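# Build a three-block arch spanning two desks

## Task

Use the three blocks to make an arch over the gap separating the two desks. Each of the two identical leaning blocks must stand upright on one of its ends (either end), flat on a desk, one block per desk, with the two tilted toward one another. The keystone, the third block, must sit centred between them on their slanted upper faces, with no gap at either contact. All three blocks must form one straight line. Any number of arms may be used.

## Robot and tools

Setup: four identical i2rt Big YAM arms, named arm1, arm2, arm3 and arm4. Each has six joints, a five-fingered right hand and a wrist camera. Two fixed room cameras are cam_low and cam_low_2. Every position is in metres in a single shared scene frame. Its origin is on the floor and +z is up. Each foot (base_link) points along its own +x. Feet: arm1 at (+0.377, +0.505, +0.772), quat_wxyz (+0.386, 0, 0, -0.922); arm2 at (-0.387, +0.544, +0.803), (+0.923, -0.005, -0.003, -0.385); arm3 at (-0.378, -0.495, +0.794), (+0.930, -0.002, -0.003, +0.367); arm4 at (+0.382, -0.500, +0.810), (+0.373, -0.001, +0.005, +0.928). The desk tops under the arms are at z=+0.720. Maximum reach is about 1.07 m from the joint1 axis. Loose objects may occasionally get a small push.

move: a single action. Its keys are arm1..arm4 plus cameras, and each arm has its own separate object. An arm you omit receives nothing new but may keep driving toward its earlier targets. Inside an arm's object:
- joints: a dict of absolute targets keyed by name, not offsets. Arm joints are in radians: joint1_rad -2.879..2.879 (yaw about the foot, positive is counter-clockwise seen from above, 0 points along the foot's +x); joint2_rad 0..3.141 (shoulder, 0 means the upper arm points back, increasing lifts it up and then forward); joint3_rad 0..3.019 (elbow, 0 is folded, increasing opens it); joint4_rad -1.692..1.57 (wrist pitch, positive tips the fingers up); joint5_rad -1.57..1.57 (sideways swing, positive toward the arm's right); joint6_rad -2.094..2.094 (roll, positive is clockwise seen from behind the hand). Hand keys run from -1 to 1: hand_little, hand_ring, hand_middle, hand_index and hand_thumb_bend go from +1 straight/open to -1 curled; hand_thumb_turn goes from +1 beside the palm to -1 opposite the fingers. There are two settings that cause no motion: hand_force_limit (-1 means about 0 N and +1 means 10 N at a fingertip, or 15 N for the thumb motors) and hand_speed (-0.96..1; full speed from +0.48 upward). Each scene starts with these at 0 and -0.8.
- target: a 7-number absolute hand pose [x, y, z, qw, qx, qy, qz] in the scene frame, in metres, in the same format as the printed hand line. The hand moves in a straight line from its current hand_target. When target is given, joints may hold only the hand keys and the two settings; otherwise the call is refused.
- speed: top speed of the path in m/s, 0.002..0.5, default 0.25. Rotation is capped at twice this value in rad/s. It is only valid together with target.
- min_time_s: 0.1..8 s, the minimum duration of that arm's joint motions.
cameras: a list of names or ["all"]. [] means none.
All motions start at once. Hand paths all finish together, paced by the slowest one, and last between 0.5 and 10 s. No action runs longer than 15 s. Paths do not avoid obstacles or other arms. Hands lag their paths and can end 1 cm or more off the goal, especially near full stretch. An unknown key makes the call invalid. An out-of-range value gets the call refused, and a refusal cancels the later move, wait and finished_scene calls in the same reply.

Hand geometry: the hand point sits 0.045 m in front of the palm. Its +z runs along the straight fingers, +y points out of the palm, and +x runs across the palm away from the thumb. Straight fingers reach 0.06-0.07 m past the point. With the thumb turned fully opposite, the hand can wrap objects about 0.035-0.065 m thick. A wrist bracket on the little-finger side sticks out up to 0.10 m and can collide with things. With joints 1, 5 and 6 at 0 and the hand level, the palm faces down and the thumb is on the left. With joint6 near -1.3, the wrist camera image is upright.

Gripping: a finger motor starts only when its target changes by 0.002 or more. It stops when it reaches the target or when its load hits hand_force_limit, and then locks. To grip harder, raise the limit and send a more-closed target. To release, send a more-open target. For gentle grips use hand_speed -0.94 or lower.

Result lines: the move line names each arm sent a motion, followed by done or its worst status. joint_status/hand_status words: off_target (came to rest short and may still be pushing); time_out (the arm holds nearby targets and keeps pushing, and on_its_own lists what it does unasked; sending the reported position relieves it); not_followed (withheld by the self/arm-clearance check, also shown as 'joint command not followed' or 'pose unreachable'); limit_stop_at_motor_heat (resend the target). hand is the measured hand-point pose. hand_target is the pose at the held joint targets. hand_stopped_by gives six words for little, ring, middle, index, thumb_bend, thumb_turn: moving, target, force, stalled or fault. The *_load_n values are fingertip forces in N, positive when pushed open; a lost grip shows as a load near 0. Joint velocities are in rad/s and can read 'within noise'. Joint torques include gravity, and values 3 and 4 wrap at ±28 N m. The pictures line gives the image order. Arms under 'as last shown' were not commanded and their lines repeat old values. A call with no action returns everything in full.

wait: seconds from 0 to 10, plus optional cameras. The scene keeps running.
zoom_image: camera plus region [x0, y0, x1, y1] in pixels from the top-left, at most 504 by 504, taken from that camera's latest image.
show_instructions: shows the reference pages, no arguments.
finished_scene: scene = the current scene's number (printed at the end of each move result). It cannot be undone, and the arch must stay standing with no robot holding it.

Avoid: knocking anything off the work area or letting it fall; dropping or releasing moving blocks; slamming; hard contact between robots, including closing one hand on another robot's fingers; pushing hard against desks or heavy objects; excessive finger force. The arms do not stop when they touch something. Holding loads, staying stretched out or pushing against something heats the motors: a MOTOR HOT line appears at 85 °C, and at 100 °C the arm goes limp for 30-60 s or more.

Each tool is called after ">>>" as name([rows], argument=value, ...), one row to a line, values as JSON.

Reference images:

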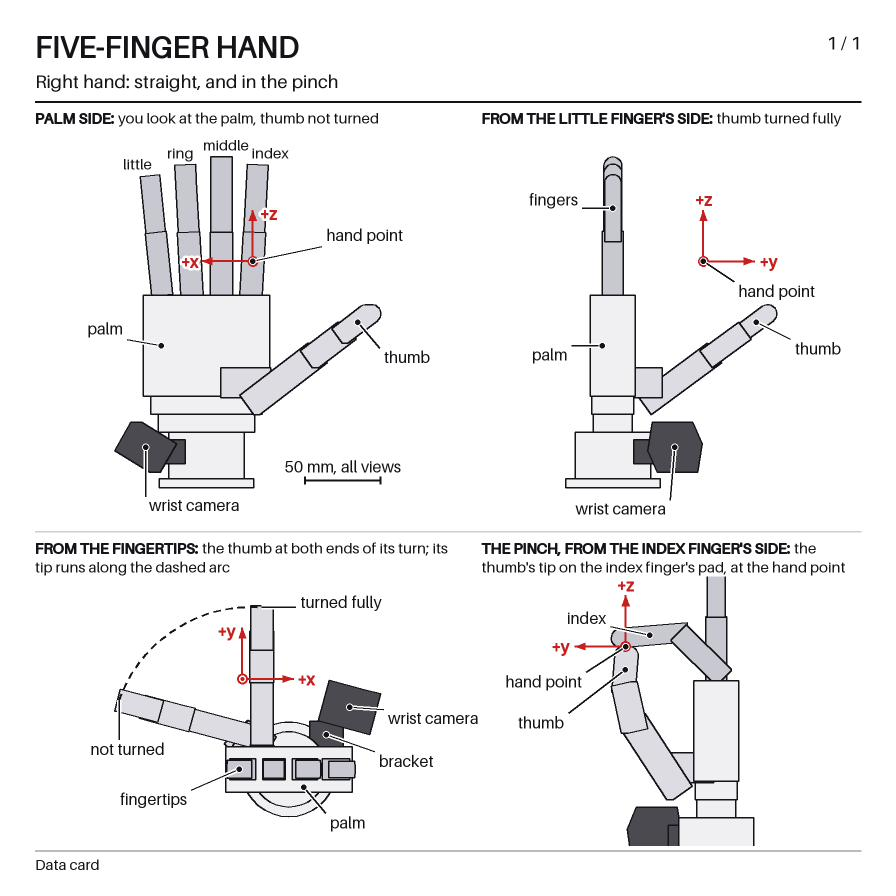

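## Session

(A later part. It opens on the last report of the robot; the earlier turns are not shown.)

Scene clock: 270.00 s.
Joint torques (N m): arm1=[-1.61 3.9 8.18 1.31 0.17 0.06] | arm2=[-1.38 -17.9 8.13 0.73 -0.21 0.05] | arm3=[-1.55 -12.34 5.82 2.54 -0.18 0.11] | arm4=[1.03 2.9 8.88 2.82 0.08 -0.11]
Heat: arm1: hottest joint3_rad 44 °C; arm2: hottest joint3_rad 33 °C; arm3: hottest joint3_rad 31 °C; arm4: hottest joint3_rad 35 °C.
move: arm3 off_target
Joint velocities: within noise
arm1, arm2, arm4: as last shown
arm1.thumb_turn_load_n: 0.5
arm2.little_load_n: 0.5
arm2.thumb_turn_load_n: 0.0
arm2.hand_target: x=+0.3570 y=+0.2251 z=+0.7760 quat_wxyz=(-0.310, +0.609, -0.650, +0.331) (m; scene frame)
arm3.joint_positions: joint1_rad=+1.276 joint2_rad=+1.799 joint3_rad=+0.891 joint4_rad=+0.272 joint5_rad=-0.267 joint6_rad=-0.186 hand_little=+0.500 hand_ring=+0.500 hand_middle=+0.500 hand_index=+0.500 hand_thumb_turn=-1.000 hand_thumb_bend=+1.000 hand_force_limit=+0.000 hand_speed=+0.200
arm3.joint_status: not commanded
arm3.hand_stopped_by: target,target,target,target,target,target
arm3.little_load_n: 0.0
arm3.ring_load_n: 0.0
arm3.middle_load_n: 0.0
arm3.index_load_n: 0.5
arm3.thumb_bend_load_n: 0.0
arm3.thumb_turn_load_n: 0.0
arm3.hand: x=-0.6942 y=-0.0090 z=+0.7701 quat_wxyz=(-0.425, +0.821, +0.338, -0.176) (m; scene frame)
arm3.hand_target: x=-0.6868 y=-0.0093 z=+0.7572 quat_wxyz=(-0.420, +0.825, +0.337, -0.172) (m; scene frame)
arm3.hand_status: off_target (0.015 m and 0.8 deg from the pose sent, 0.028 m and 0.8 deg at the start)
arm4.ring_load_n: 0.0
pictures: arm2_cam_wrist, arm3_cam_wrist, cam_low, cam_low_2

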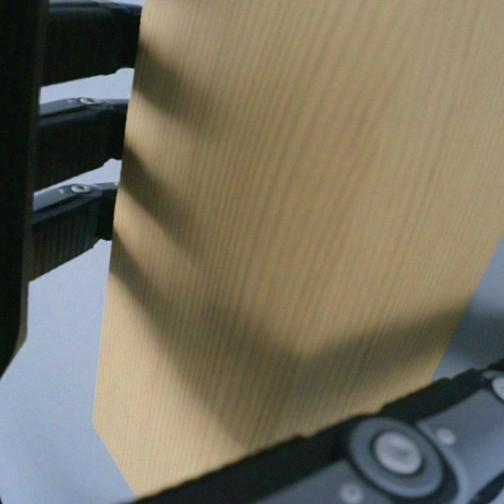

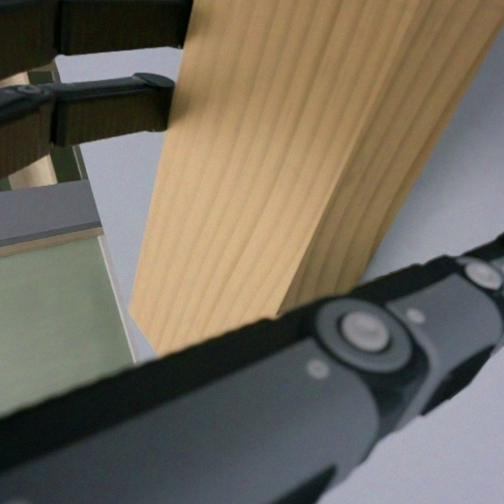

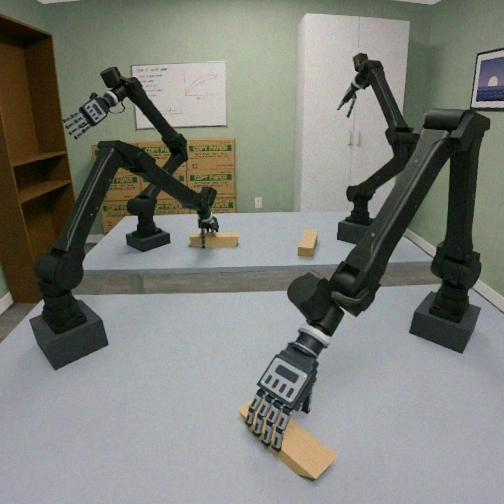

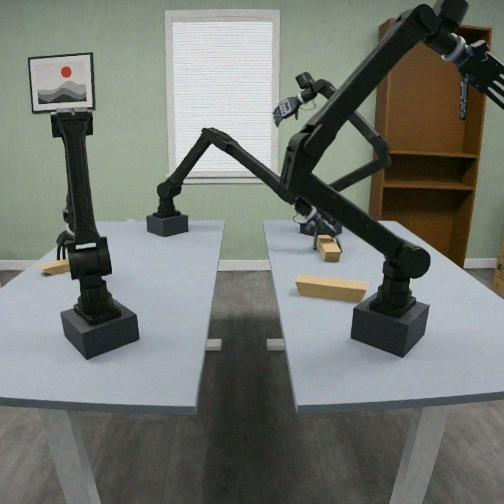

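>>> move(arm2={"target": [0.357, 0.222, 0.794, 0.3104, -0.6094, 0.6501, -0.3312], "speed": 0.1}, arm3={"joints": {"hand_little": 0.2, "hand_ring": 0.2, "hand_middle": 0.2, "hand_index": 0.2, "hand_speed": -0.85, "hand_force_limit": 0.0}}, cameras=["arm2_cam_wrist", "arm3_cam_wrist"])

Scene clock: 275.47 s.
Joint torques (N m): arm1=[-1.49 3.66 8.21 1.32 0.18 0.04] | arm2=[-1.38 -18.14 9.11 0.77 -0.24 0.04] | arm3=[-1.61 -12.45 5.82 2.18 -0.11 0.11] | arm4=[0.79 2.73 8.84 2.88 0.06 -0.11]
Heat: arm1: hottest joint3_rad 44 °C; arm2: hottest joint3_rad 33 °C; arm3: hottest joint3_rad 30 °C; arm4: hottest joint3_rad 35 °C.
move: arm2 off_target; arm3 done
Joint velocities: within noise
arm1, arm4: as last shown
arm1.thumb_turn_load_n: 0.0
arm2.joint_positions: joint1_rad=+0.293 joint2_rad=+2.285 joint3_rad=+1.748 joint4_rad=-0.176 joint5_rad=-0.357 joint6_rad=-0.252 hand_little=+0.500 hand_ring=+0.500 hand_middle=+0.500 hand_index=+0.500 hand_thumb_turn=-1.000 hand_thumb_bend=+1.000 hand_force_limit=+0.000 hand_speed=+0.200
arm2.joint_status: not commanded
arm2.hand_stopped_by: target,target,target,target,target,target
arm2.little_load_n: 0.0
arm2.ring_load_n: 0.0
arm2.middle_load_n: 0.0
arm2.index_load_n: 0.0
arm2.thumb_bend_load_n: 0.0
arm2.thumb_turn_load_n: 0.0
arm2.hand: x=+0.3518 y=+0.2355 z=+0.7711 quat_wxyz=(-0.308, +0.611, -0.658, +0.315) (m; scene frame)
arm2.hand_target: x=+0.3566 y=+0.2222 z=+0.7940 quat_wxyz=(-0.310, +0.609, -0.650, +0.331) (m; scene frame)
arm2.hand_status: off_target (0.027 m and 2.0 deg from the pose sent, 0.036 m and 1.1 deg at the start)
arm3.joint_positions: joint1_rad=+1.276 joint2_rad=+1.799 joint3_rad=+0.891 joint4_rad=+0.280 joint5_rad=-0.268 joint6_rad=-0.186 hand_little=+0.200 hand_ring=+0.200 hand_middle=+0.200 hand_index=+0.200 hand_thumb_turn=-1.000 hand_thumb_bend=+1.000 hand_force_limit=+0.000 hand_speed=-0.850
arm3.joint_status: all done
arm3.hand_stopped_by: target,target,target,target,target,target
arm3.little_load_n: 0.0
arm3.ring_load_n: 0.0
arm3.middle_load_n: 0.0
arm3.index_load_n: 0.5
arm3.thumb_bend_load_n: 0.0
arm3.thumb_turn_load_n: 0.0
arm3.hand: x=-0.6951 y=-0.0075 z=+0.7716 quat_wxyz=(-0.428, +0.819, +0.338, -0.177) (m; scene frame)
arm3.hand_target: x=-0.6868 y=-0.0093 z=+0.7572 quat_wxyz=(-0.420, +0.825, +0.337, -0.172) (m; scene frame)
arm3.hand_status: not commanded
arm4.ring_load_n: -0.5
pictures: arm2_cam_wrist, arm3_cam_wrist

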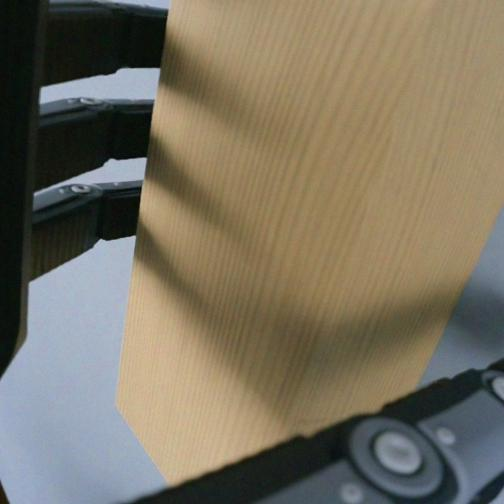

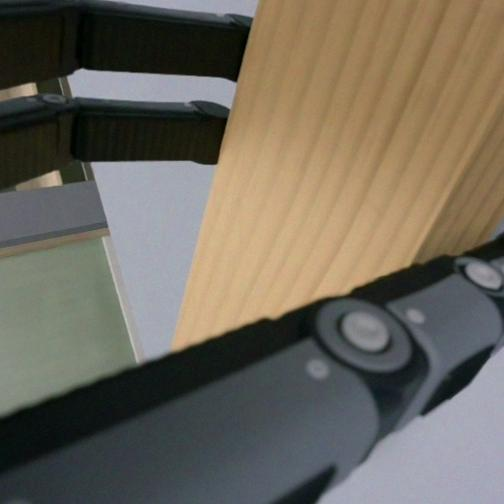

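>>> move(arm2={"target": [0.361, 0.220, 0.806, 0.3104, -0.6094, 0.6501, -0.3312], "speed": 0.1}, arm3={"joints": {"hand_thumb_bend": 0.3, "hand_speed": -0.94, "hand_force_limit": 0.3}})

>>> move(arm3={"joints": {"hand_ring": 0.05, "hand_little": 0.05, "hand_speed": -0.95, "hand_force_limit": -0.6}}, cameras=["arm2_cam_wrist", "cam_low_2", "arm3_cam_wrist"])

>>> zoom_image(camera="cam_low_2", region=[280, 190, 370, 280])

Scene clock: 284.20 s.
Joint torques (N m): arm1=[-1.49 3.84 8.16 1.36 0.18 0.05] | arm2=[-1.38 -18.37 10.62 0.8 -0.22 0.05] | arm3=[-1.55 -12.51 5.85 2.21 -0.11 0.11] | arm4=[0.67 2.84 8.95 2.82 0.07 -0.1]
Heat: arm1: hottest joint3_rad 44 °C; arm2: hottest joint3_rad 34 °C; arm3: hottest joint3_rad 30 °C; arm4: hottest joint3_rad 35 °C.
move: arm2 off_target; arm3 off_target
Joint velocities: within noise
arm1.joint_positions: joint1_rad=-1.292 joint2_rad=+0.580 joint3_rad=+1.325 joint4_rad=-1.248 joint5_rad=+0.099 joint6_rad=-1.285 hand_little=+0.500 hand_ring=+0.500 hand_middle=+0.500 hand_index=+0.500 hand_thumb_turn=-1.000 hand_thumb_bend=+1.000 hand_force_limit=+0.000 hand_speed=+0.200
arm1.joint_status: not commanded
arm1.hand_stopped_by: target,target,target,target,target,target
arm1.little_load_n: 0.0
arm1.ring_load_n: 0.0
arm1.middle_load_n: 0.0
arm1.index_load_n: 0.0
arm1.thumb_bend_load_n: 0.0
arm1.thumb_turn_load_n: 0.0
arm1.hand: x=+0.2075 y=+0.6746 z=+1.2585 quat_wxyz=(+0.501, -0.352, -0.785, -0.097) (m; scene frame)
arm1.hand_target: x=+0.2116 y=+0.6742 z=+1.2625 quat_wxyz=(+0.503, -0.359, -0.780, -0.097) (m; scene frame)
arm1.hand_status: not commanded
arm2.joint_positions: joint1_rad=+0.293 joint2_rad=+2.279 joint3_rad=+1.748 joint4_rad=-0.206 joint5_rad=-0.357 joint6_rad=-0.252 hand_little=+0.500 hand_ring=+0.500 hand_middle=+0.500 hand_index=+0.500 hand_thumb_turn=-1.000 hand_thumb_bend=+1.000 hand_force_limit=+0.000 hand_speed=+0.200
arm2.joint_status: not commanded
arm2.hand_stopped_by: target,target,target,target,target,target
arm2.little_load_n: 0.0
arm2.ring_load_n: 0.0
arm2.middle_load_n: 0.0
arm2.index_load_n: 0.0
arm2.thumb_bend_load_n: 0.0
arm2.thumb_turn_load_n: 0.0
arm2.hand: x=+0.3470 y=+0.2381 z=+0.7712 quat_wxyz=(-0.305, +0.612, -0.663, +0.305) (m; scene frame)
arm2.hand_target: x=+0.3595 y=+0.2206 z=+0.8065 quat_wxyz=(-0.310, +0.609, -0.650, +0.332) (m; scene frame)
arm2.hand_status: off_target (0.042 m and 3.4 deg from the pose sent, 0.039 m and 2.1 deg at the start)
arm3.joint_positions: joint1_rad=+1.276 joint2_rad=+1.799 joint3_rad=+0.891 joint4_rad=+0.280 joint5_rad=-0.268 joint6_rad=-0.186 hand_little=+0.200 hand_ring=+0.200 hand_middle=+0.200 hand_index=+0.200 hand_thumb_turn=-1.000 hand_thumb_bend=+0.757 hand_force_limit=+0.300 hand_speed=-0.940
arm3.joint_status: hand_thumb_bend off_target (ended at +0.757, target +0.300); the others done
arm3.hand_stopped_by: target,target,target,target,force,target
arm3.little_load_n: 0.0
arm3.ring_load_n: 0.0
arm3.middle_load_n: 4.0
arm3.index_load_n: 3.5
arm3.thumb_bend_load_n: 9.5
arm3.thumb_turn_load_n: 0.0
arm3.hand: x=-0.6951 y=-0.0075 z=+0.7716 quat_wxyz=(-0.428, +0.819, +0.338, -0.177) (m; scene frame)
arm3.hand_target: x=-0.6868 y=-0.0093 z=+0.7572 quat_wxyz=(-0.420, +0.825, +0.337, -0.172) (m; scene frame)
arm3.hand_status: not commanded
arm4.joint_positions: joint1_rad=-2.191 joint2_rad=+0.602 joint3_rad=+1.437 joint4_rad=-1.316 joint5_rad=+0.076 joint6_rad=-0.995 hand_little=+1.000 hand_ring=+1.000 hand_middle=+1.000 hand_index=+1.000 hand_thumb_turn=+1.000 hand_thumb_bend=+1.000 hand_force_limit=+0.000 hand_speed=-0.800
arm4.joint_status: not commanded
arm4.hand_stopped_by: target,target,target,target,target,target
arm4.little_load_n: 0.0
arm4.ring_load_n: 0.0
arm4.middle_load_n: 0.0
arm4.index_load_n: 0.0
arm4.thumb_bend_load_n: 0.0
arm4.thumb_turn_load_n: 0.0
arm4.hand: x=+0.6011 y=-0.5039 z=+1.3187 quat_wxyz=(-0.159, +0.836, -0.183, +0.492) (m; scene frame)
arm4.hand_target: x=+0.5995 y=-0.5060 z=+1.3274 quat_wxyz=(-0.160, +0.830, -0.186, +0.502) (m; scene frame)
arm4.hand_status: not commanded
pictures: none

Scene clock: 285.73 s.
Joint torques (N m): arm1=[-1.08 3.84 8.18 1.29 0.16 0.06] | arm2=[-1.49 -18.32 10.55 0.75 -0.24 0.05] | arm3=[-1.61 -12.34 5.82 2.17 -0.12 0.11] | arm4=[0.62 2.49 8.87 2.85 0.1 -0.11]
Heat: arm1: hottest joint3_rad 44 °C; arm2: hottest joint3_rad 34 °C; arm3: hottest joint3_rad 30 °C; arm4: hottest joint3_rad 35 °C.
move: arm3 off_target
Joint velocities: within noise
arm1, arm2, arm4: as last shown
arm3.joint_positions: joint1_rad=+1.276 joint2_rad=+1.799 joint3_rad=+0.891 joint4_rad=+0.280 joint5_rad=-0.268 joint6_rad=-0.186 hand_little=+0.050 hand_ring=+0.177 hand_middle=+0.200 hand_index=+0.200 hand_thumb_turn=-1.000 hand_thumb_bend=+0.757 hand_force_limit=-0.600 hand_speed=-0.950
arm3.joint_status: hand_ring off_target (ended at +0.177, target +0.050); the others done
arm3.hand_stopped_by: target,force,target,target,force,target
arm3.little_load_n: 0.0
arm3.ring_load_n: 3.0
arm3.middle_load_n: 3.5
arm3.index_load_n: 3.0
arm3.thumb_bend_load_n: 10.0
arm3.thumb_turn_load_n: 0.0
arm3.hand: x=-0.6951 y=-0.0075 z=+0.7716 quat_wxyz=(-0.428, +0.819, +0.338, -0.177) (m; scene frame)
arm3.hand_target: x=-0.6868 y=-0.0093 z=+0.7572 quat_wxyz=(-0.420, +0.825, +0.337, -0.172) (m; scene frame)
arm3.hand_status: not commanded
pictures: arm2_cam_wrist, arm3_cam_wrist, cam_low_2

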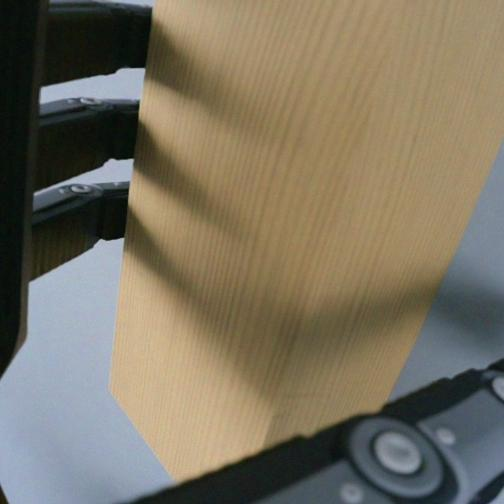

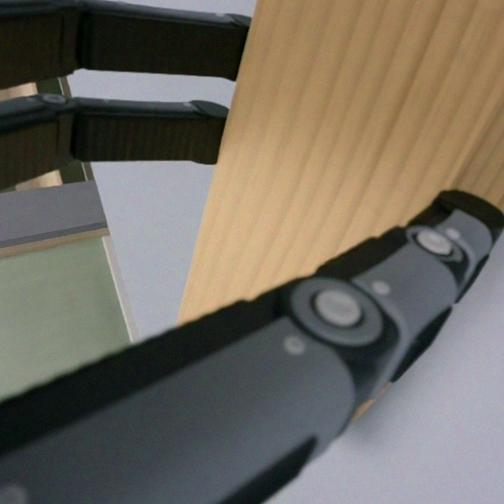

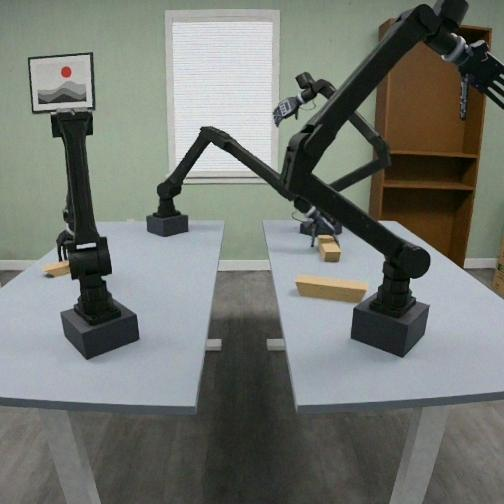

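Scaled by 5.600 from the camera's 504x504 image, which has a finer 720x720 frame.

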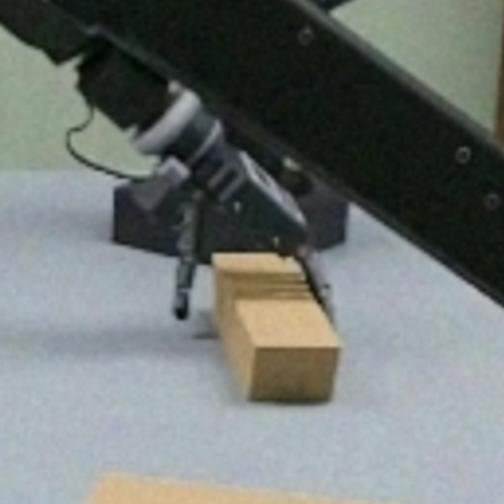

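>>> move(arm2={"target": [0.357, 0.226, 0.84, 0.3104, -0.6094, 0.6501, -0.3312], "speed": 0.12}, arm3={"target": [-0.62, 0.0, 0.98, -0.4201, 0.8247, 0.3374, -0.1718], "speed": 0.15})

>>> move(arm2={"target": [0.356, 0.227, 0.772, 0.3104, -0.6094, 0.6501, -0.3312], "speed": 0.1}, cameras=["arm2_cam_wrist", "cam_low_2", "arm3_cam_wrist", "cam_low"])

>>> zoom_image(camera="cam_low_2", region=[280, 190, 370, 280])

Scene clock: 302.90 s.
Joint torques (N m): arm1=[-1.38 3.78 8.24 1.35 0.15 0.06] | arm2=[-1.08 -18.08 10.61 0.72 -0.13 0.06] | arm3=[-1.2 -14.27 15.49 1.55 -0.51 0.13] | arm4=[0.79 2.2 8.87 2.77 0.07 -0.11]
Heat: arm1: hottest joint3_rad 44 °C; arm2: hottest joint3_rad 35 °C; arm3: hottest joint3_rad 31 °C; arm4: hottest joint3_rad 35 °C.
move: arm2 off_target; arm3 off_target
Joint velocities: within noise
arm1, arm4: as last shown
arm1.thumb_bend_load_n: -0.5
arm2.joint_positions: joint1_rad=+0.293 joint2_rad=+2.222 joint3_rad=+1.748 joint4_rad=-0.256 joint5_rad=-0.357 joint6_rad=-0.252 hand_little=+0.500 hand_ring=+0.500 hand_middle=+0.500 hand_index=+0.500 hand_thumb_turn=-1.000 hand_thumb_bend=+1.000 hand_force_limit=+0.000 hand_speed=+0.200
arm2.joint_status: not commanded
arm2.hand_stopped_by: target,target,target,target,target,target
arm2.little_load_n: 0.0
arm2.ring_load_n: 0.0
arm2.middle_load_n: 0.0
arm2.index_load_n: 0.0
arm2.thumb_bend_load_n: 0.0
arm2.thumb_turn_load_n: 0.0
arm2.hand: x=+0.3447 y=+0.2397 z=+0.8073 quat_wxyz=(-0.306, +0.612, -0.662, +0.308) (m; scene frame)
arm2.hand_target: x=+0.3558 y=+0.2265 z=+0.8402 quat_wxyz=(-0.310, +0.609, -0.650, +0.331) (m; scene frame)
arm2.hand_status: off_target (0.038 m and 3.1 deg from the pose sent, 0.071 m and 3.4 deg at the start)
arm3.joint_positions: joint1_rad=+1.129 joint2_rad=+1.434 joint3_rad=+1.016 joint4_rad=-0.364 joint5_rad=-0.377 joint6_rad=-0.285 hand_little=+0.050 hand_ring=+0.177 hand_middle=+0.200 hand_index=+0.200 hand_thumb_turn=-1.000 hand_thumb_bend=+0.757 hand_force_limit=-0.600 hand_speed=-0.950
arm3.joint_status: not commanded
arm3.hand_stopped_by: target,force,target,target,force,target
arm3.little_load_n: 0.0
arm3.ring_load_n: 3.0
arm3.middle_load_n: 4.0
arm3.index_load_n: 3.5
arm3.thumb_bend_load_n: 9.5
arm3.thumb_turn_load_n: 0.5
arm3.hand: x=-0.6153 y=-0.0279 z=+0.9290 quat_wxyz=(-0.374, +0.846, +0.336, -0.175) (m; scene frame)
arm3.hand_target: x=-0.6187 y=-0.0032 z=+0.9804 quat_wxyz=(-0.420, +0.825, +0.337, -0.171) (m; scene frame)
arm3.hand_status: off_target (0.058 m and 5.9 deg from the pose sent, 0.222 m and 1.3 deg at the start)
pictures: none

Scene clock: 304.43 s.
Joint torques (N m): arm1=[-1.61 3.96 8.17 1.32 0.17 0.07] | arm2=[-1.03 -15.5 7.49 1.68 -0.09 0.07] | arm3=[-1.55 -14.27 15.54 1.62 -0.49 0.15] | arm4=[0.79 2.43 8.83 2.8 0.09 -0.09]
Heat: arm1: hottest joint3_rad 44 °C; arm2: hottest joint3_rad 35 °C; arm3: hottest joint3_rad 31 °C; arm4: hottest joint3_rad 35 °C.
move: arm2 off_target
Joint velocities: within noise
arm1, arm3, arm4: as last shown
arm1.thumb_bend_load_n: 0.0
arm2.joint_positions: joint1_rad=+0.293 joint2_rad=+2.269 joint3_rad=+1.748 joint4_rad=-0.154 joint5_rad=-0.357 joint6_rad=-0.252 hand_little=+0.500 hand_ring=+0.500 hand_middle=+0.500 hand_index=+0.500 hand_thumb_turn=-1.000 hand_thumb_bend=+1.000 hand_force_limit=+0.000 hand_speed=+0.200
arm2.joint_status: not commanded
arm2.hand_stopped_by: target,target,target,target,target,target
arm2.little_load_n: 0.0
arm2.ring_load_n: 0.0
arm2.middle_load_n: 0.0
arm2.index_load_n: 0.0
arm2.thumb_bend_load_n: 0.0
arm2.thumb_turn_load_n: 0.0
arm2.hand: x=+0.3580 y=+0.2323 z=+0.7863 quat_wxyz=(-0.314, +0.608, -0.650, +0.331) (m; scene frame)
arm2.hand_target: x=+0.3556 y=+0.2272 z=+0.7720 quat_wxyz=(-0.310, +0.609, -0.650, +0.331) (m; scene frame)
arm2.hand_status: off_target (0.015 m and 0.4 deg from the pose sent, 0.039 m and 3.1 deg at the start)
arm3.joint_positions: joint1_rad=+1.129 joint2_rad=+1.434 joint3_rad=+1.016 joint4_rad=-0.364 joint5_rad=-0.377 joint6_rad=-0.286 hand_little=+0.050 hand_ring=+0.177 hand_middle=+0.200 hand_index=+0.200 hand_thumb_turn=-1.000 hand_thumb_bend=+0.757 hand_force_limit=-0.600 hand_speed=-0.950
arm3.little_load_n: -0.5
arm3.ring_load_n: 3.5
arm3.thumb_turn_load_n: 1.0
arm3.hand: x=-0.6153 y=-0.0279 z=+0.9291 quat_wxyz=(-0.374, +0.846, +0.336, -0.175) (m; scene frame)
arm3.hand_target: x=-0.6188 y=-0.0032 z=+0.9804 quat_wxyz=(-0.420, +0.825, +0.337, -0.171) (m; scene frame)
pictures: arm2_cam_wrist, arm3_cam_wrist, cam_low, cam_low_2

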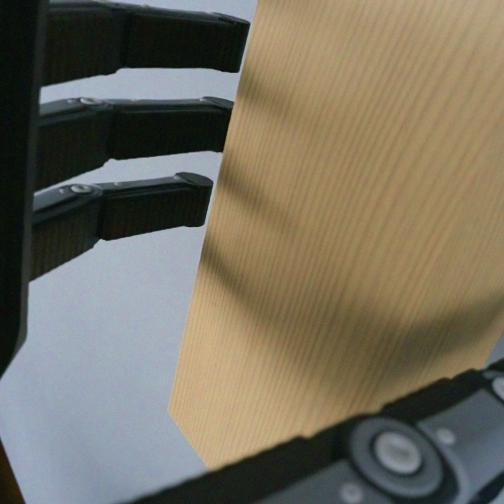

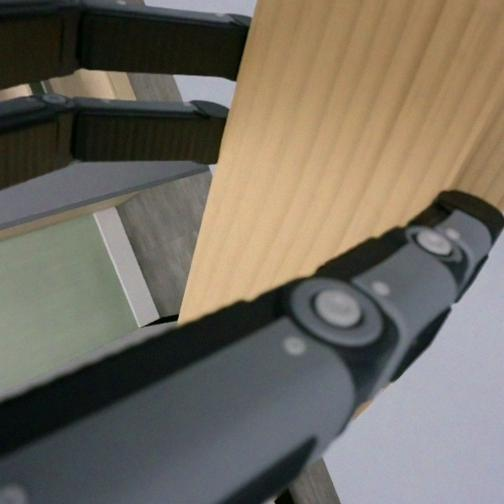

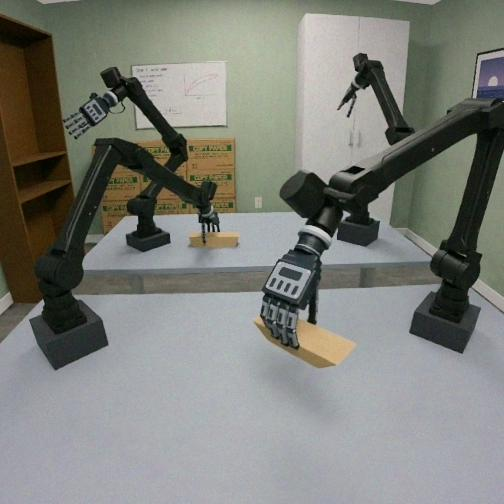

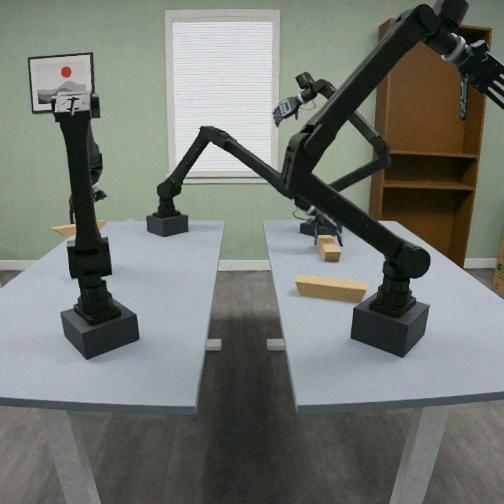

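Scaled by 5.600 from the camera's 504x504 image, which has a finer 720x720 frame.

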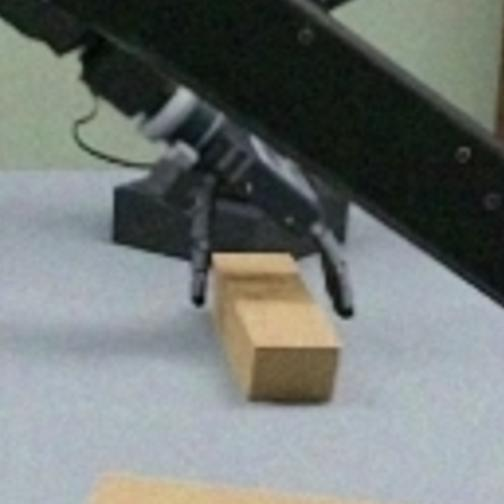

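>>> move(arm2={"target": [0.356, 0.227, 0.762, 0.3104, -0.6094, 0.6501, -0.3312], "speed": 0.05, "joints": {"hand_speed": -0.85, "hand_force_limit": 0.0, "hand_little": 0.5, "hand_ring": 0.5}}, cameras=["arm2_cam_wrist", "cam_low_2"])

Scene clock: 343.37 s.
Joint torques (N m): arm1=[-1.32 3.9 8.23 1.35 0.15 0.05] | arm2=[-0.91 -15.5 7.23 1.69 -0.09 0.06] | arm3=[-1.55 -14.21 15.47 1.62 -0.47 0.15] | arm4=[0.97 2.96 8.81 2.85 0.08 -0.11]
Heat: arm1: hottest joint3_rad 44 °C; arm2: hottest joint3_rad 34 °C; arm3: hottest joint3_rad 41 °C; arm4: hottest joint3_rad 35 °C.
move: arm2 off_target
Joint velocities: within noise
arm1, arm3, arm4: as last shown
arm2.joint_positions: joint1_rad=+0.293 joint2_rad=+2.278 joint3_rad=+1.748 joint4_rad=-0.137 joint5_rad=-0.357 joint6_rad=-0.252 hand_little=+0.500 hand_ring=+0.500 hand_middle=+0.500 hand_index=+0.500 hand_thumb_turn=-1.000 hand_thumb_bend=+1.000 hand_force_limit=+0.000 hand_speed=-0.850
arm2.joint_status: all done
arm2.hand_stopped_by: target,target,target,target,target,target
arm2.little_load_n: 0.0
arm2.ring_load_n: 0.0
arm2.middle_load_n: 0.0
arm2.index_load_n: 0.0
arm2.thumb_bend_load_n: 0.0
arm2.thumb_turn_load_n: 0.0
arm2.hand: x=+0.3600 y=+0.2312 z=+0.7824 quat_wxyz=(-0.315, +0.608, -0.648, +0.335) (m; scene frame)
arm2.hand_target: x=+0.3554 y=+0.2273 z=+0.7622 quat_wxyz=(-0.310, +0.609, -0.650, +0.331) (m; scene frame)
arm2.hand_status: off_target (0.021 m and 0.7 deg from the pose sent, 0.025 m and 0.4 deg at the start)
arm3.little_load_n: 0.0
arm3.ring_load_n: 3.0
arm3.middle_load_n: 4.5
arm3.thumb_bend_load_n: 10.0
pictures: arm2_cam_wrist, cam_low_2

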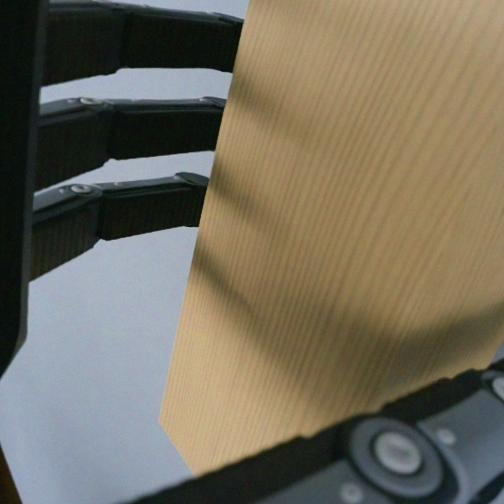

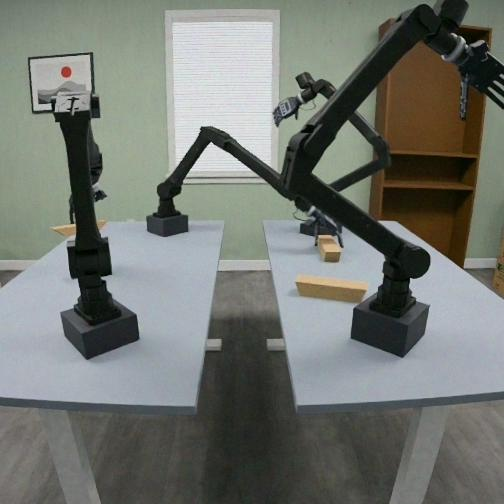

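>>> move(arm2={"joints": {"hand_index": 0.2, "hand_middle": 0.2, "hand_ring": 0.25, "hand_little": 0.25}}, cameras=["arm2_cam_wrist"])

>>> move(arm2={"joints": {"hand_thumb_bend": 0.3, "hand_speed": -0.94, "hand_force_limit": 0.3}}, cameras=["arm2_cam_wrist", "cam_low_2"])

Scene clock: 347.40 s.
Joint torques (N m): arm1=[-1.44 3.9 8.23 1.42 0.18 0.06] | arm2=[-0.73 -15.33 7.19 1.61 -0.07 0.06] | arm3=[-1.61 -14.27 15.51 1.61 -0.49 0.15] | arm4=[0.85 2.78 8.85 2.78 0.09 -0.1]
Heat: arm1: hottest joint3_rad 44 °C; arm2: hottest joint3_rad 34 °C; arm3: hottest joint3_rad 42 °C; arm4: hottest joint3_rad 35 °C.
move: arm2 done
Joint velocities: within noise
arm1, arm3, arm4: as last shown
arm2.joint_positions: joint1_rad=+0.293 joint2_rad=+2.278 joint3_rad=+1.748 joint4_rad=-0.134 joint5_rad=-0.357 joint6_rad=-0.252 hand_little=+0.250 hand_ring=+0.250 hand_middle=+0.200 hand_index=+0.200 hand_thumb_turn=-1.000 hand_thumb_bend=+1.000 hand_force_limit=+0.000 hand_speed=-0.850
arm2.joint_status: all done
arm2.hand_stopped_by: target,target,target,target,target,target
arm2.little_load_n: 0.0
arm2.ring_load_n: 0.0
arm2.middle_load_n: 1.0
arm2.index_load_n: 0.0
arm2.thumb_bend_load_n: 0.0
arm2.thumb_turn_load_n: 0.0
arm2.hand: x=+0.3604 y=+0.2309 z=+0.7825 quat_wxyz=(-0.315, +0.607, -0.647, +0.336) (m; scene frame)
arm2.hand_target: x=+0.3555 y=+0.2273 z=+0.7624 quat_wxyz=(-0.310, +0.609, -0.650, +0.331) (m; scene frame)
arm2.hand_status: not commanded
arm3.middle_load_n: 4.0
arm3.thumb_bend_load_n: 9.5
arm3.thumb_turn_load_n: 0.5
arm4.ring_load_n: -0.5
pictures: arm2_cam_wrist

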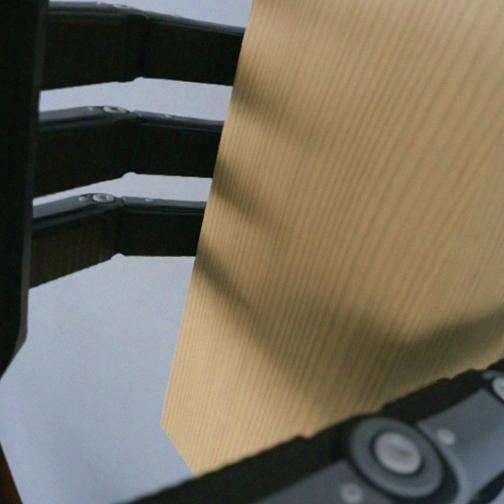

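Scene clock: 350.53 s.
Joint torques (N m): arm1=[-1.55 3.84 8.24 1.29 0.18 0.05] | arm2=[-1.03 -15.44 7.17 1.61 -0.06 0.08] | arm3=[-1.61 -14.45 15.47 1.58 -0.49 0.15] | arm4=[0.38 2.84 8.92 2.85 0.08 -0.11]
Heat: arm1: hottest joint3_rad 44 °C; arm2: hottest joint3_rad 34 °C; arm3: hottest joint3_rad 43 °C; arm4: hottest joint3_rad 35 °C.
move: arm2 off_target
Joint velocities: within noise
arm1, arm3, arm4: as last shown
arm2.joint_positions: joint1_rad=+0.293 joint2_rad=+2.278 joint3_rad=+1.748 joint4_rad=-0.134 joint5_rad=-0.357 joint6_rad=-0.252 hand_little=+0.250 hand_ring=+0.250 hand_middle=+0.201 hand_index=+0.200 hand_thumb_turn=-1.000 hand_thumb_bend=+0.765 hand_force_limit=+0.300 hand_speed=-0.940
arm2.joint_status: hand_thumb_bend off_target (ended at +0.765, target +0.300); the others done
arm2.hand_stopped_by: target,target,target,target,force,target
arm2.little_load_n: 0.0
arm2.ring_load_n: 0.0
arm2.middle_load_n: 6.5
arm2.index_load_n: 0.0
arm2.thumb_bend_load_n: 9.0
arm2.thumb_turn_load_n: 2.0
arm2.hand: x=+0.3604 y=+0.2309 z=+0.7825 quat_wxyz=(-0.315, +0.607, -0.647, +0.336) (m; scene frame)
arm2.hand_target: x=+0.3555 y=+0.2273 z=+0.7624 quat_wxyz=(-0.310, +0.609, -0.650, +0.331) (m; scene frame)
arm2.hand_status: not commanded
arm4.ring_load_n: 0.0
pictures: arm2_cam_wrist, cam_low_2

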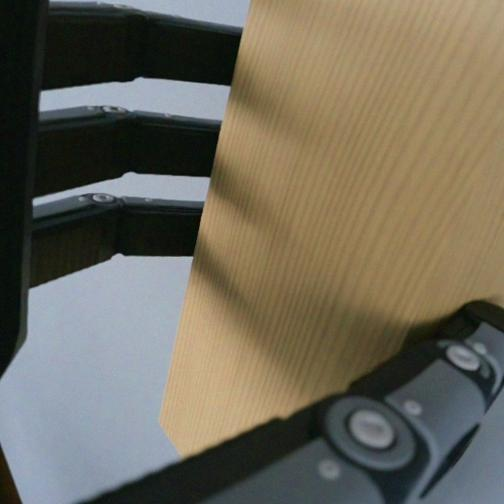

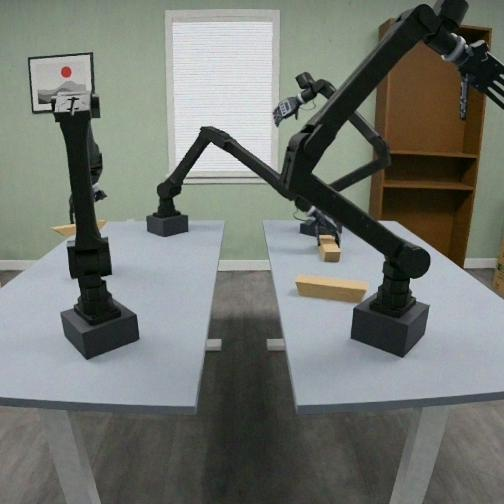

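>>> move(arm2={"joints": {"hand_index": 0.05, "hand_ring": 0.05, "hand_little": 0.05, "hand_speed": -0.95, "hand_force_limit": -0.4}})

>>> zoom_image(camera="cam_low_2", region=[270, 180, 380, 290])

Scene clock: 354.43 s.
Joint torques (N m): arm1=[-1.44 3.78 8.18 1.33 0.18 0.06] | arm2=[-0.79 -15.44 7.21 1.59 -0.08 0.07] | arm3=[-1.55 -14.21 15.5 1.65 -0.5 0.15] | arm4=[0.79 2.37 8.79 2.76 0.11 -0.07]
Heat: arm1: hottest joint3_rad 44 °C; arm2: hottest joint3_rad 33 °C; arm3: hottest joint3_rad 43 °C; arm4: hottest joint3_rad 35 °C.
move: arm2 off_target
Joint velocities: within noise
arm1, arm3, arm4: as last shown
arm1.thumb_turn_load_n: 0.5
arm2.joint_positions: joint1_rad=+0.293 joint2_rad=+2.279 joint3_rad=+1.748 joint4_rad=-0.134 joint5_rad=-0.357 joint6_rad=-0.252 hand_little=+0.176 hand_ring=+0.199 hand_middle=+0.201 hand_index=+0.192 hand_thumb_turn=-1.000 hand_thumb_bend=+0.766 hand_force_limit=-0.400 hand_speed=-0.950
arm2.joint_status: hand_little off_target (ended at +0.176, target +0.050); hand_ring off_target (ended at +0.199, target +0.050); hand_index off_target (ended at +0.192, target +0.050); the others done
arm2.hand_stopped_by: force,force,target,force,force,target
arm2.little_load_n: 3.5
arm2.ring_load_n: 1.0
arm2.middle_load_n: 3.5
arm2.index_load_n: 1.5
arm2.thumb_bend_load_n: 11.5
arm2.thumb_turn_load_n: 3.0
arm2.hand: x=+0.3604 y=+0.2309 z=+0.7823 quat_wxyz=(-0.315, +0.607, -0.647, +0.336) (m; scene frame)
arm2.hand_target: x=+0.3554 y=+0.2273 z=+0.7623 quat_wxyz=(-0.310, +0.609, -0.650, +0.331) (m; scene frame)
arm2.hand_status: not commanded
arm3.ring_load_n: 3.5
arm3.middle_load_n: 4.5
arm3.index_load_n: 4.0
arm3.thumb_bend_load_n: 10.0
arm3.thumb_turn_load_n: 1.0
arm4.ring_load_n: -0.5
pictures: none

Scaled by 4.582 from the camera's 504x504 image, which has a finer 720x720 frame.
This view is cut from an older image: the scene may have changed since it was taken.

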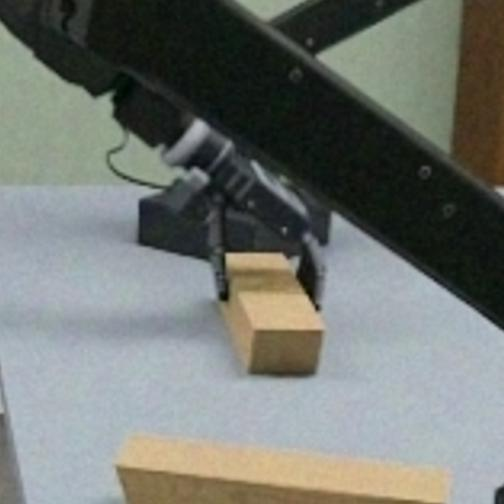

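>>> move(arm2={"target": [0.352, 0.222, 0.87, 0.3104, -0.6094, 0.6501, -0.3312], "speed": 0.08}, cameras=["cam_low_2", "arm2_cam_wrist"])

Scene clock: 359.97 s.
Joint torques (N m): arm1=[-1.44 3.84 8.2 1.29 0.16 0.07] | arm2=[-1.32 -20.66 11.12 1.07 -0.33 0.18] | arm3=[-1.55 -14.27 15.49 1.61 -0.49 0.15] | arm4=[0.85 2.37 8.8 2.92 0.09 -0.1]
Heat: arm1: hottest joint3_rad 44 °C; arm2: hottest joint3_rad 33 °C; arm3: hottest joint3_rad 44 °C; arm4: hottest joint3_rad 35 °C.
move: arm2 off_target
Joint velocities: within noise
arm1.joint_positions: joint1_rad=-1.292 joint2_rad=+0.580 joint3_rad=+1.325 joint4_rad=-1.248 joint5_rad=+0.099 joint6_rad=-1.285 hand_little=+0.500 hand_ring=+0.500 hand_middle=+0.500 hand_index=+0.500 hand_thumb_turn=-1.000 hand_thumb_bend=+1.000 hand_force_limit=+0.000 hand_speed=+0.200
arm1.joint_status: not commanded
arm1.hand_stopped_by: target,target,target,target,target,target
arm1.little_load_n: 0.0
arm1.ring_load_n: 0.0
arm1.middle_load_n: 0.0
arm1.index_load_n: 0.0
arm1.thumb_bend_load_n: 0.0
arm1.thumb_turn_load_n: 0.5
arm1.hand: x=+0.2075 y=+0.6746 z=+1.2585 quat_wxyz=(+0.501, -0.352, -0.785, -0.097) (m; scene frame)
arm1.hand_target: x=+0.2116 y=+0.6742 z=+1.2625 quat_wxyz=(+0.503, -0.359, -0.780, -0.097) (m; scene frame)
arm1.hand_status: not commanded
arm2.joint_positions: joint1_rad=+0.289 joint2_rad=+2.220 joint3_rad=+1.748 joint4_rad=-0.321 joint5_rad=-0.359 joint6_rad=-0.273 hand_little=+0.176 hand_ring=+0.199 hand_middle=+0.201 hand_index=+0.192 hand_thumb_turn=-1.000 hand_thumb_bend=+0.766 hand_force_limit=-0.400 hand_speed=-0.950
arm2.joint_status: not commanded
arm2.hand_stopped_by: force,force,target,force,force,target
arm2.little_load_n: 3.0
arm2.ring_load_n: 0.5
arm2.middle_load_n: 3.5
arm2.index_load_n: 3.0
arm2.thumb_bend_load_n: 10.5
arm2.thumb_turn_load_n: 2.5
arm2.hand: x=+0.3309 y=+0.2429 z=+0.7997 quat_wxyz=(-0.294, +0.621, -0.669, +0.284) (m; scene frame)
arm2.hand_target: x=+0.3488 y=+0.2238 z=+0.8701 quat_wxyz=(-0.310, +0.610, -0.650, +0.331) (m; scene frame)
arm2.hand_status: off_target (0.076 m and 6.3 deg from the pose sent, 0.089 m and 0.9 deg at the start)
arm3: as last shown
arm3.little_load_n: 0.5
arm3.ring_load_n: 3.0
arm3.index_load_n: 3.5
arm3.thumb_bend_load_n: 9.5
arm3.thumb_turn_load_n: 0.5
arm4.joint_positions: joint1_rad=-2.191 joint2_rad=+0.602 joint3_rad=+1.437 joint4_rad=-1.316 joint5_rad=+0.076 joint6_rad=-0.995 hand_little=+1.000 hand_ring=+1.000 hand_middle=+1.000 hand_index=+1.000 hand_thumb_turn=+1.000 hand_thumb_bend=+1.000 hand_force_limit=+0.000 hand_speed=-0.800
arm4.joint_status: not commanded
arm4.hand_stopped_by: target,target,target,target,target,target
arm4.little_load_n: 0.0
arm4.ring_load_n: 0.0
arm4.middle_load_n: 0.0
arm4.index_load_n: -0.5
arm4.thumb_bend_load_n: 0.0
arm4.thumb_turn_load_n: 0.0
arm4.hand: x=+0.6011 y=-0.5039 z=+1.3187 quat_wxyz=(-0.159, +0.836, -0.183, +0.492) (m; scene frame)
arm4.hand_target: x=+0.5995 y=-0.5060 z=+1.3274 quat_wxyz=(-0.160, +0.830, -0.186, +0.502) (m; scene frame)
arm4.hand_status: not commanded
pictures: arm2_cam_wrist, cam_low_2

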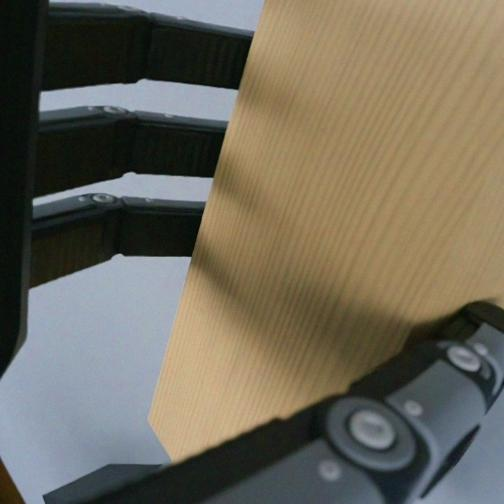

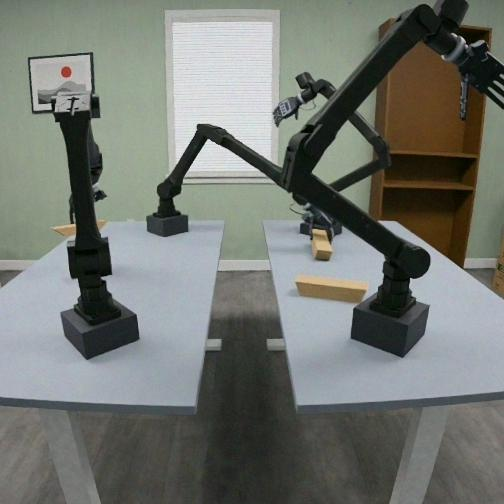

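>>> move(arm2={"target": [0.30, 0.20, 1.06, 0.3104, -0.6094, 0.6501, -0.3312], "speed": 0.12}, cameras=["cam_low_2", "cam_low"])

Scene clock: 366.07 s.
Joint torques (N m): arm1=[-1.49 3.96 8.23 1.32 0.17 0.05] | arm2=[-1.32 -16.97 14.57 1.06 -0.48 0.11] | arm3=[-1.49 -14.15 15.47 1.59 -0.49 0.15] | arm4=[1.14 2.96 8.87 2.82 0.07 -0.1]
Heat: arm1: hottest joint3_rad 44 °C; arm2: hottest joint3_rad 34 °C; arm3: hottest joint3_rad 45 °C; arm4: hottest joint3_rad 35 °C.
move: arm2 off_target
Joint velocities: within noise
arm1, arm3, arm4: as last shown
arm1.thumb_turn_load_n: 0.0
arm2.joint_positions: joint1_rad=+0.220 joint2_rad=+1.993 joint3_rad=+1.903 joint4_rad=-0.725 joint5_rad=-0.408 joint6_rad=-0.309 hand_little=+0.176 hand_ring=+0.199 hand_middle=+0.201 hand_index=+0.192 hand_thumb_turn=-1.000 hand_thumb_bend=+0.766 hand_force_limit=-0.400 hand_speed=-0.950
arm2.joint_status: not commanded
arm2.hand_stopped_by: force,force,target,force,force,target
arm2.little_load_n: 0.0
arm2.ring_load_n: 0.0
arm2.middle_load_n: 6.0
arm2.index_load_n: 2.5
arm2.thumb_bend_load_n: 9.0
arm2.thumb_turn_load_n: 0.5
arm2.hand: x=+0.2834 y=+0.2196 z=+0.9957 quat_wxyz=(-0.296, +0.615, -0.675, +0.280) (m; scene frame)
arm2.hand_target: x=+0.2951 y=+0.2029 z=+1.0604 quat_wxyz=(-0.310, +0.609, -0.650, +0.332) (m; scene frame)
arm2.hand_status: off_target (0.069 m and 6.7 deg from the pose sent, 0.266 m and 6.3 deg at the start; pose on its path clipped on 56 of 99 steps)
arm3.little_load_n: 0.0
arm3.middle_load_n: 4.0
arm3.thumb_turn_load_n: 1.0
arm4.index_load_n: 0.0
pictures: cam_low, cam_low_2

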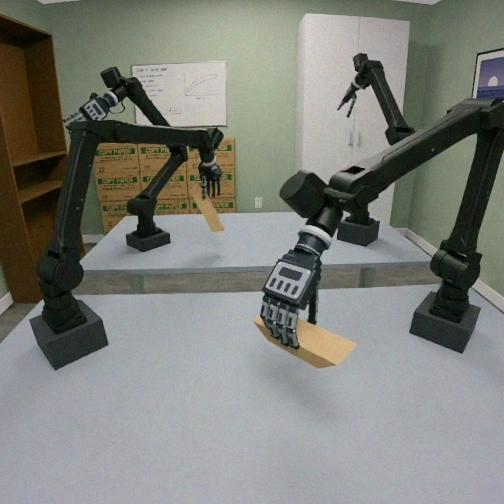

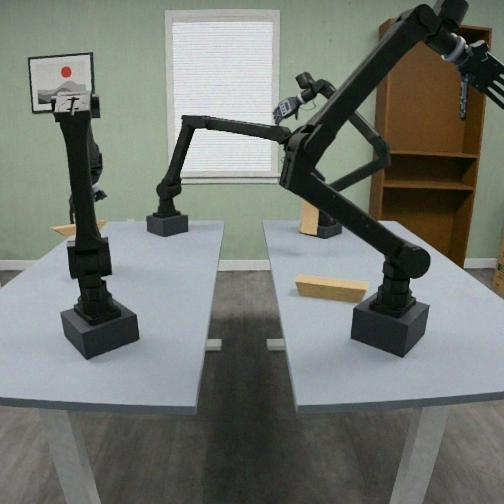

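>>> zoom_image(camera="cam_low", region=[160, 110, 280, 230])

>>> zoom_image(camera="cam_low_2", region=[270, 170, 370, 270])

Scaled by 4.200 from the camera's 504x504 image, which has a finer 720x720 frame.

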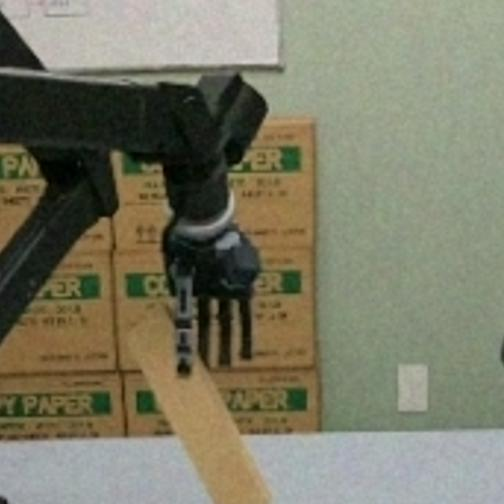

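Scaled by 5.040 from the camera's 504x504 image, which has a finer 720x720 frame.

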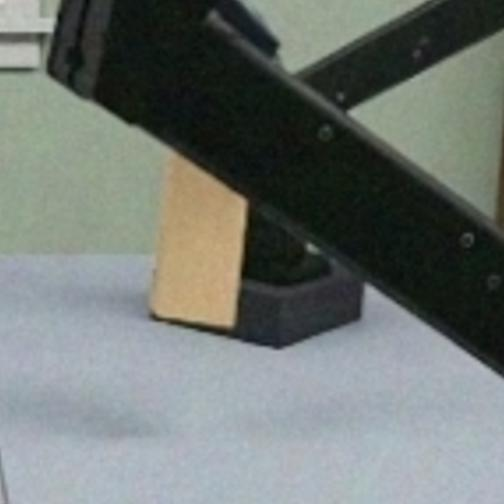

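>>> zoom_image(camera="cam_low", region=[170, 150, 250, 250])

Scaled by 5.040 from the camera's 504x504 image, which has a finer 720x720 frame.

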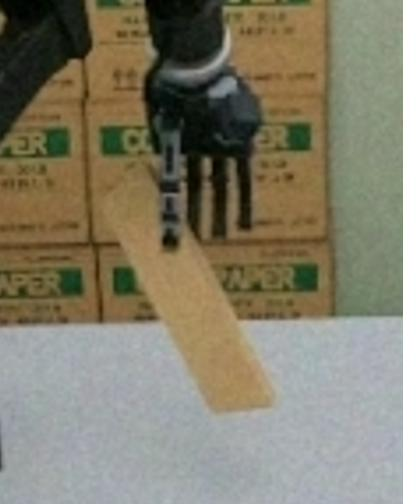

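>>> move(arm2={"target": [0.30, 0.21, 0.97, 0.3104, -0.6094, 0.6501, -0.3312], "speed": 0.1}, cameras=["cam_low", "cam_low_2", "arm2_cam_wrist"])

>>> zoom_image(camera="cam_low", region=[170, 150, 270, 270])

Scene clock: 414.30 s.
Joint torques (N m): arm1=[-1.44 3.72 8.16 1.35 0.17 0.05] | arm2=[-0.21 -16.62 9.31 2.13 -0.22 0.17] | arm3=[-1.49 -14.27 15.49 1.58 -0.49 0.14] | arm4=[0.85 2.61 8.91 2.8 0.1 -0.12]
Heat: arm1: hottest joint3_rad 44 °C; arm2: hottest joint3_rad 38 °C; arm3: hottest joint3_rad 49 °C; arm4: hottest joint3_rad 35 °C.
move: arm2 off_target
Joint velocities: within noise
arm1, arm4: as last shown
arm1.thumb_turn_load_n: 0.5
arm2.joint_positions: joint1_rad=+0.220 joint2_rad=+2.008 joint3_rad=+1.770 joint4_rad=-0.527 joint5_rad=-0.406 joint6_rad=-0.309 hand_little=+0.176 hand_ring=+0.199 hand_middle=+0.201 hand_index=+0.192 hand_thumb_turn=-1.000 hand_thumb_bend=+0.766 hand_force_limit=-0.400 hand_speed=-0.950
arm2.joint_status: not commanded
arm2.hand_stopped_by: force,force,target,force,force,target
arm2.little_load_n: 0.0
arm2.ring_load_n: 0.0
arm2.middle_load_n: 6.0
arm2.index_load_n: 2.5
arm2.thumb_bend_load_n: 9.0
arm2.thumb_turn_load_n: 0.5
arm2.hand: x=+0.2892 y=+0.2148 z=+0.9428 quat_wxyz=(-0.301, +0.613, -0.665, +0.303) (m; scene frame)
arm2.hand_target: x=+0.2992 y=+0.2105 z=+0.9702 quat_wxyz=(-0.310, +0.609, -0.650, +0.331) (m; scene frame)
arm2.hand_status: off_target (0.030 m and 3.8 deg from the pose sent, 0.032 m and 6.7 deg at the start)
arm3.joint_positions: joint1_rad=+1.129 joint2_rad=+1.434 joint3_rad=+1.016 joint4_rad=-0.364 joint5_rad=-0.377 joint6_rad=-0.286 hand_little=+0.050 hand_ring=+0.177 hand_middle=+0.200 hand_index=+0.200 hand_thumb_turn=-1.000 hand_thumb_bend=+0.757 hand_force_limit=-0.600 hand_speed=-0.950
arm3.joint_status: not commanded
arm3.hand_stopped_by: target,force,target,target,force,target
arm3.little_load_n: 0.0
arm3.ring_load_n: 3.0
arm3.middle_load_n: 4.0
arm3.index_load_n: 3.5
arm3.thumb_bend_load_n: 9.5
arm3.thumb_turn_load_n: 0.5
arm3.hand: x=-0.6153 y=-0.0279 z=+0.9291 quat_wxyz=(-0.374, +0.846, +0.336, -0.175) (m; scene frame)
arm3.hand_target: x=-0.6188 y=-0.0032 z=+0.9804 quat_wxyz=(-0.420, +0.825, +0.337, -0.171) (m; scene frame)
arm3.hand_status: not commanded
pictures: arm2_cam_wrist, cam_low, cam_low_2

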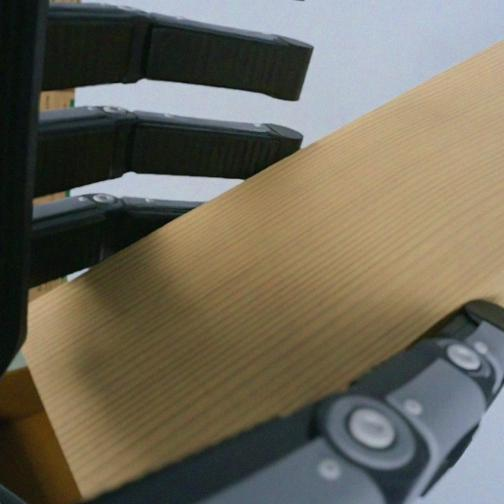

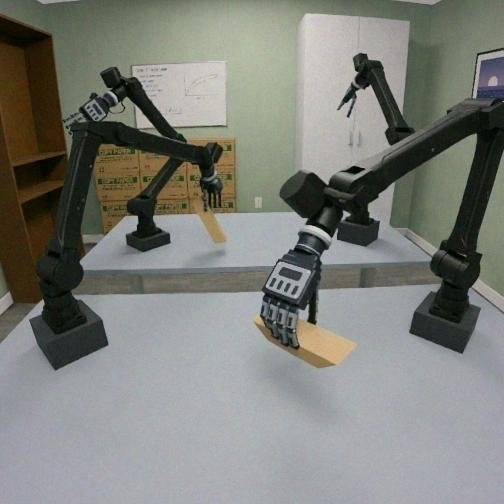

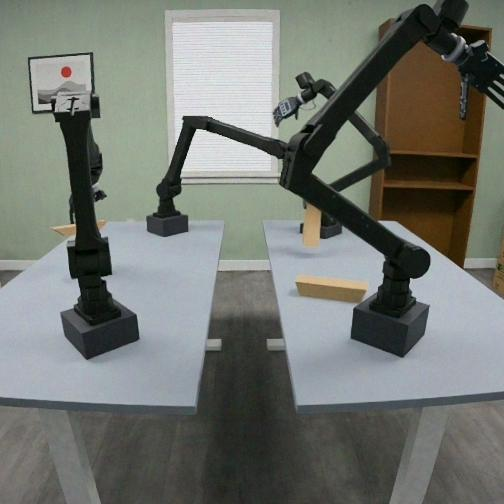

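Scaled by 4.200 from the camera's 504x504 image, which has a finer 720x720 frame.

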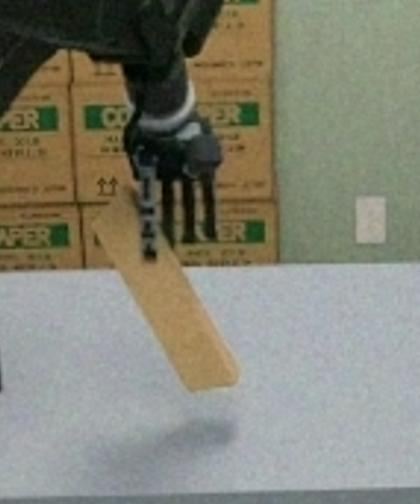

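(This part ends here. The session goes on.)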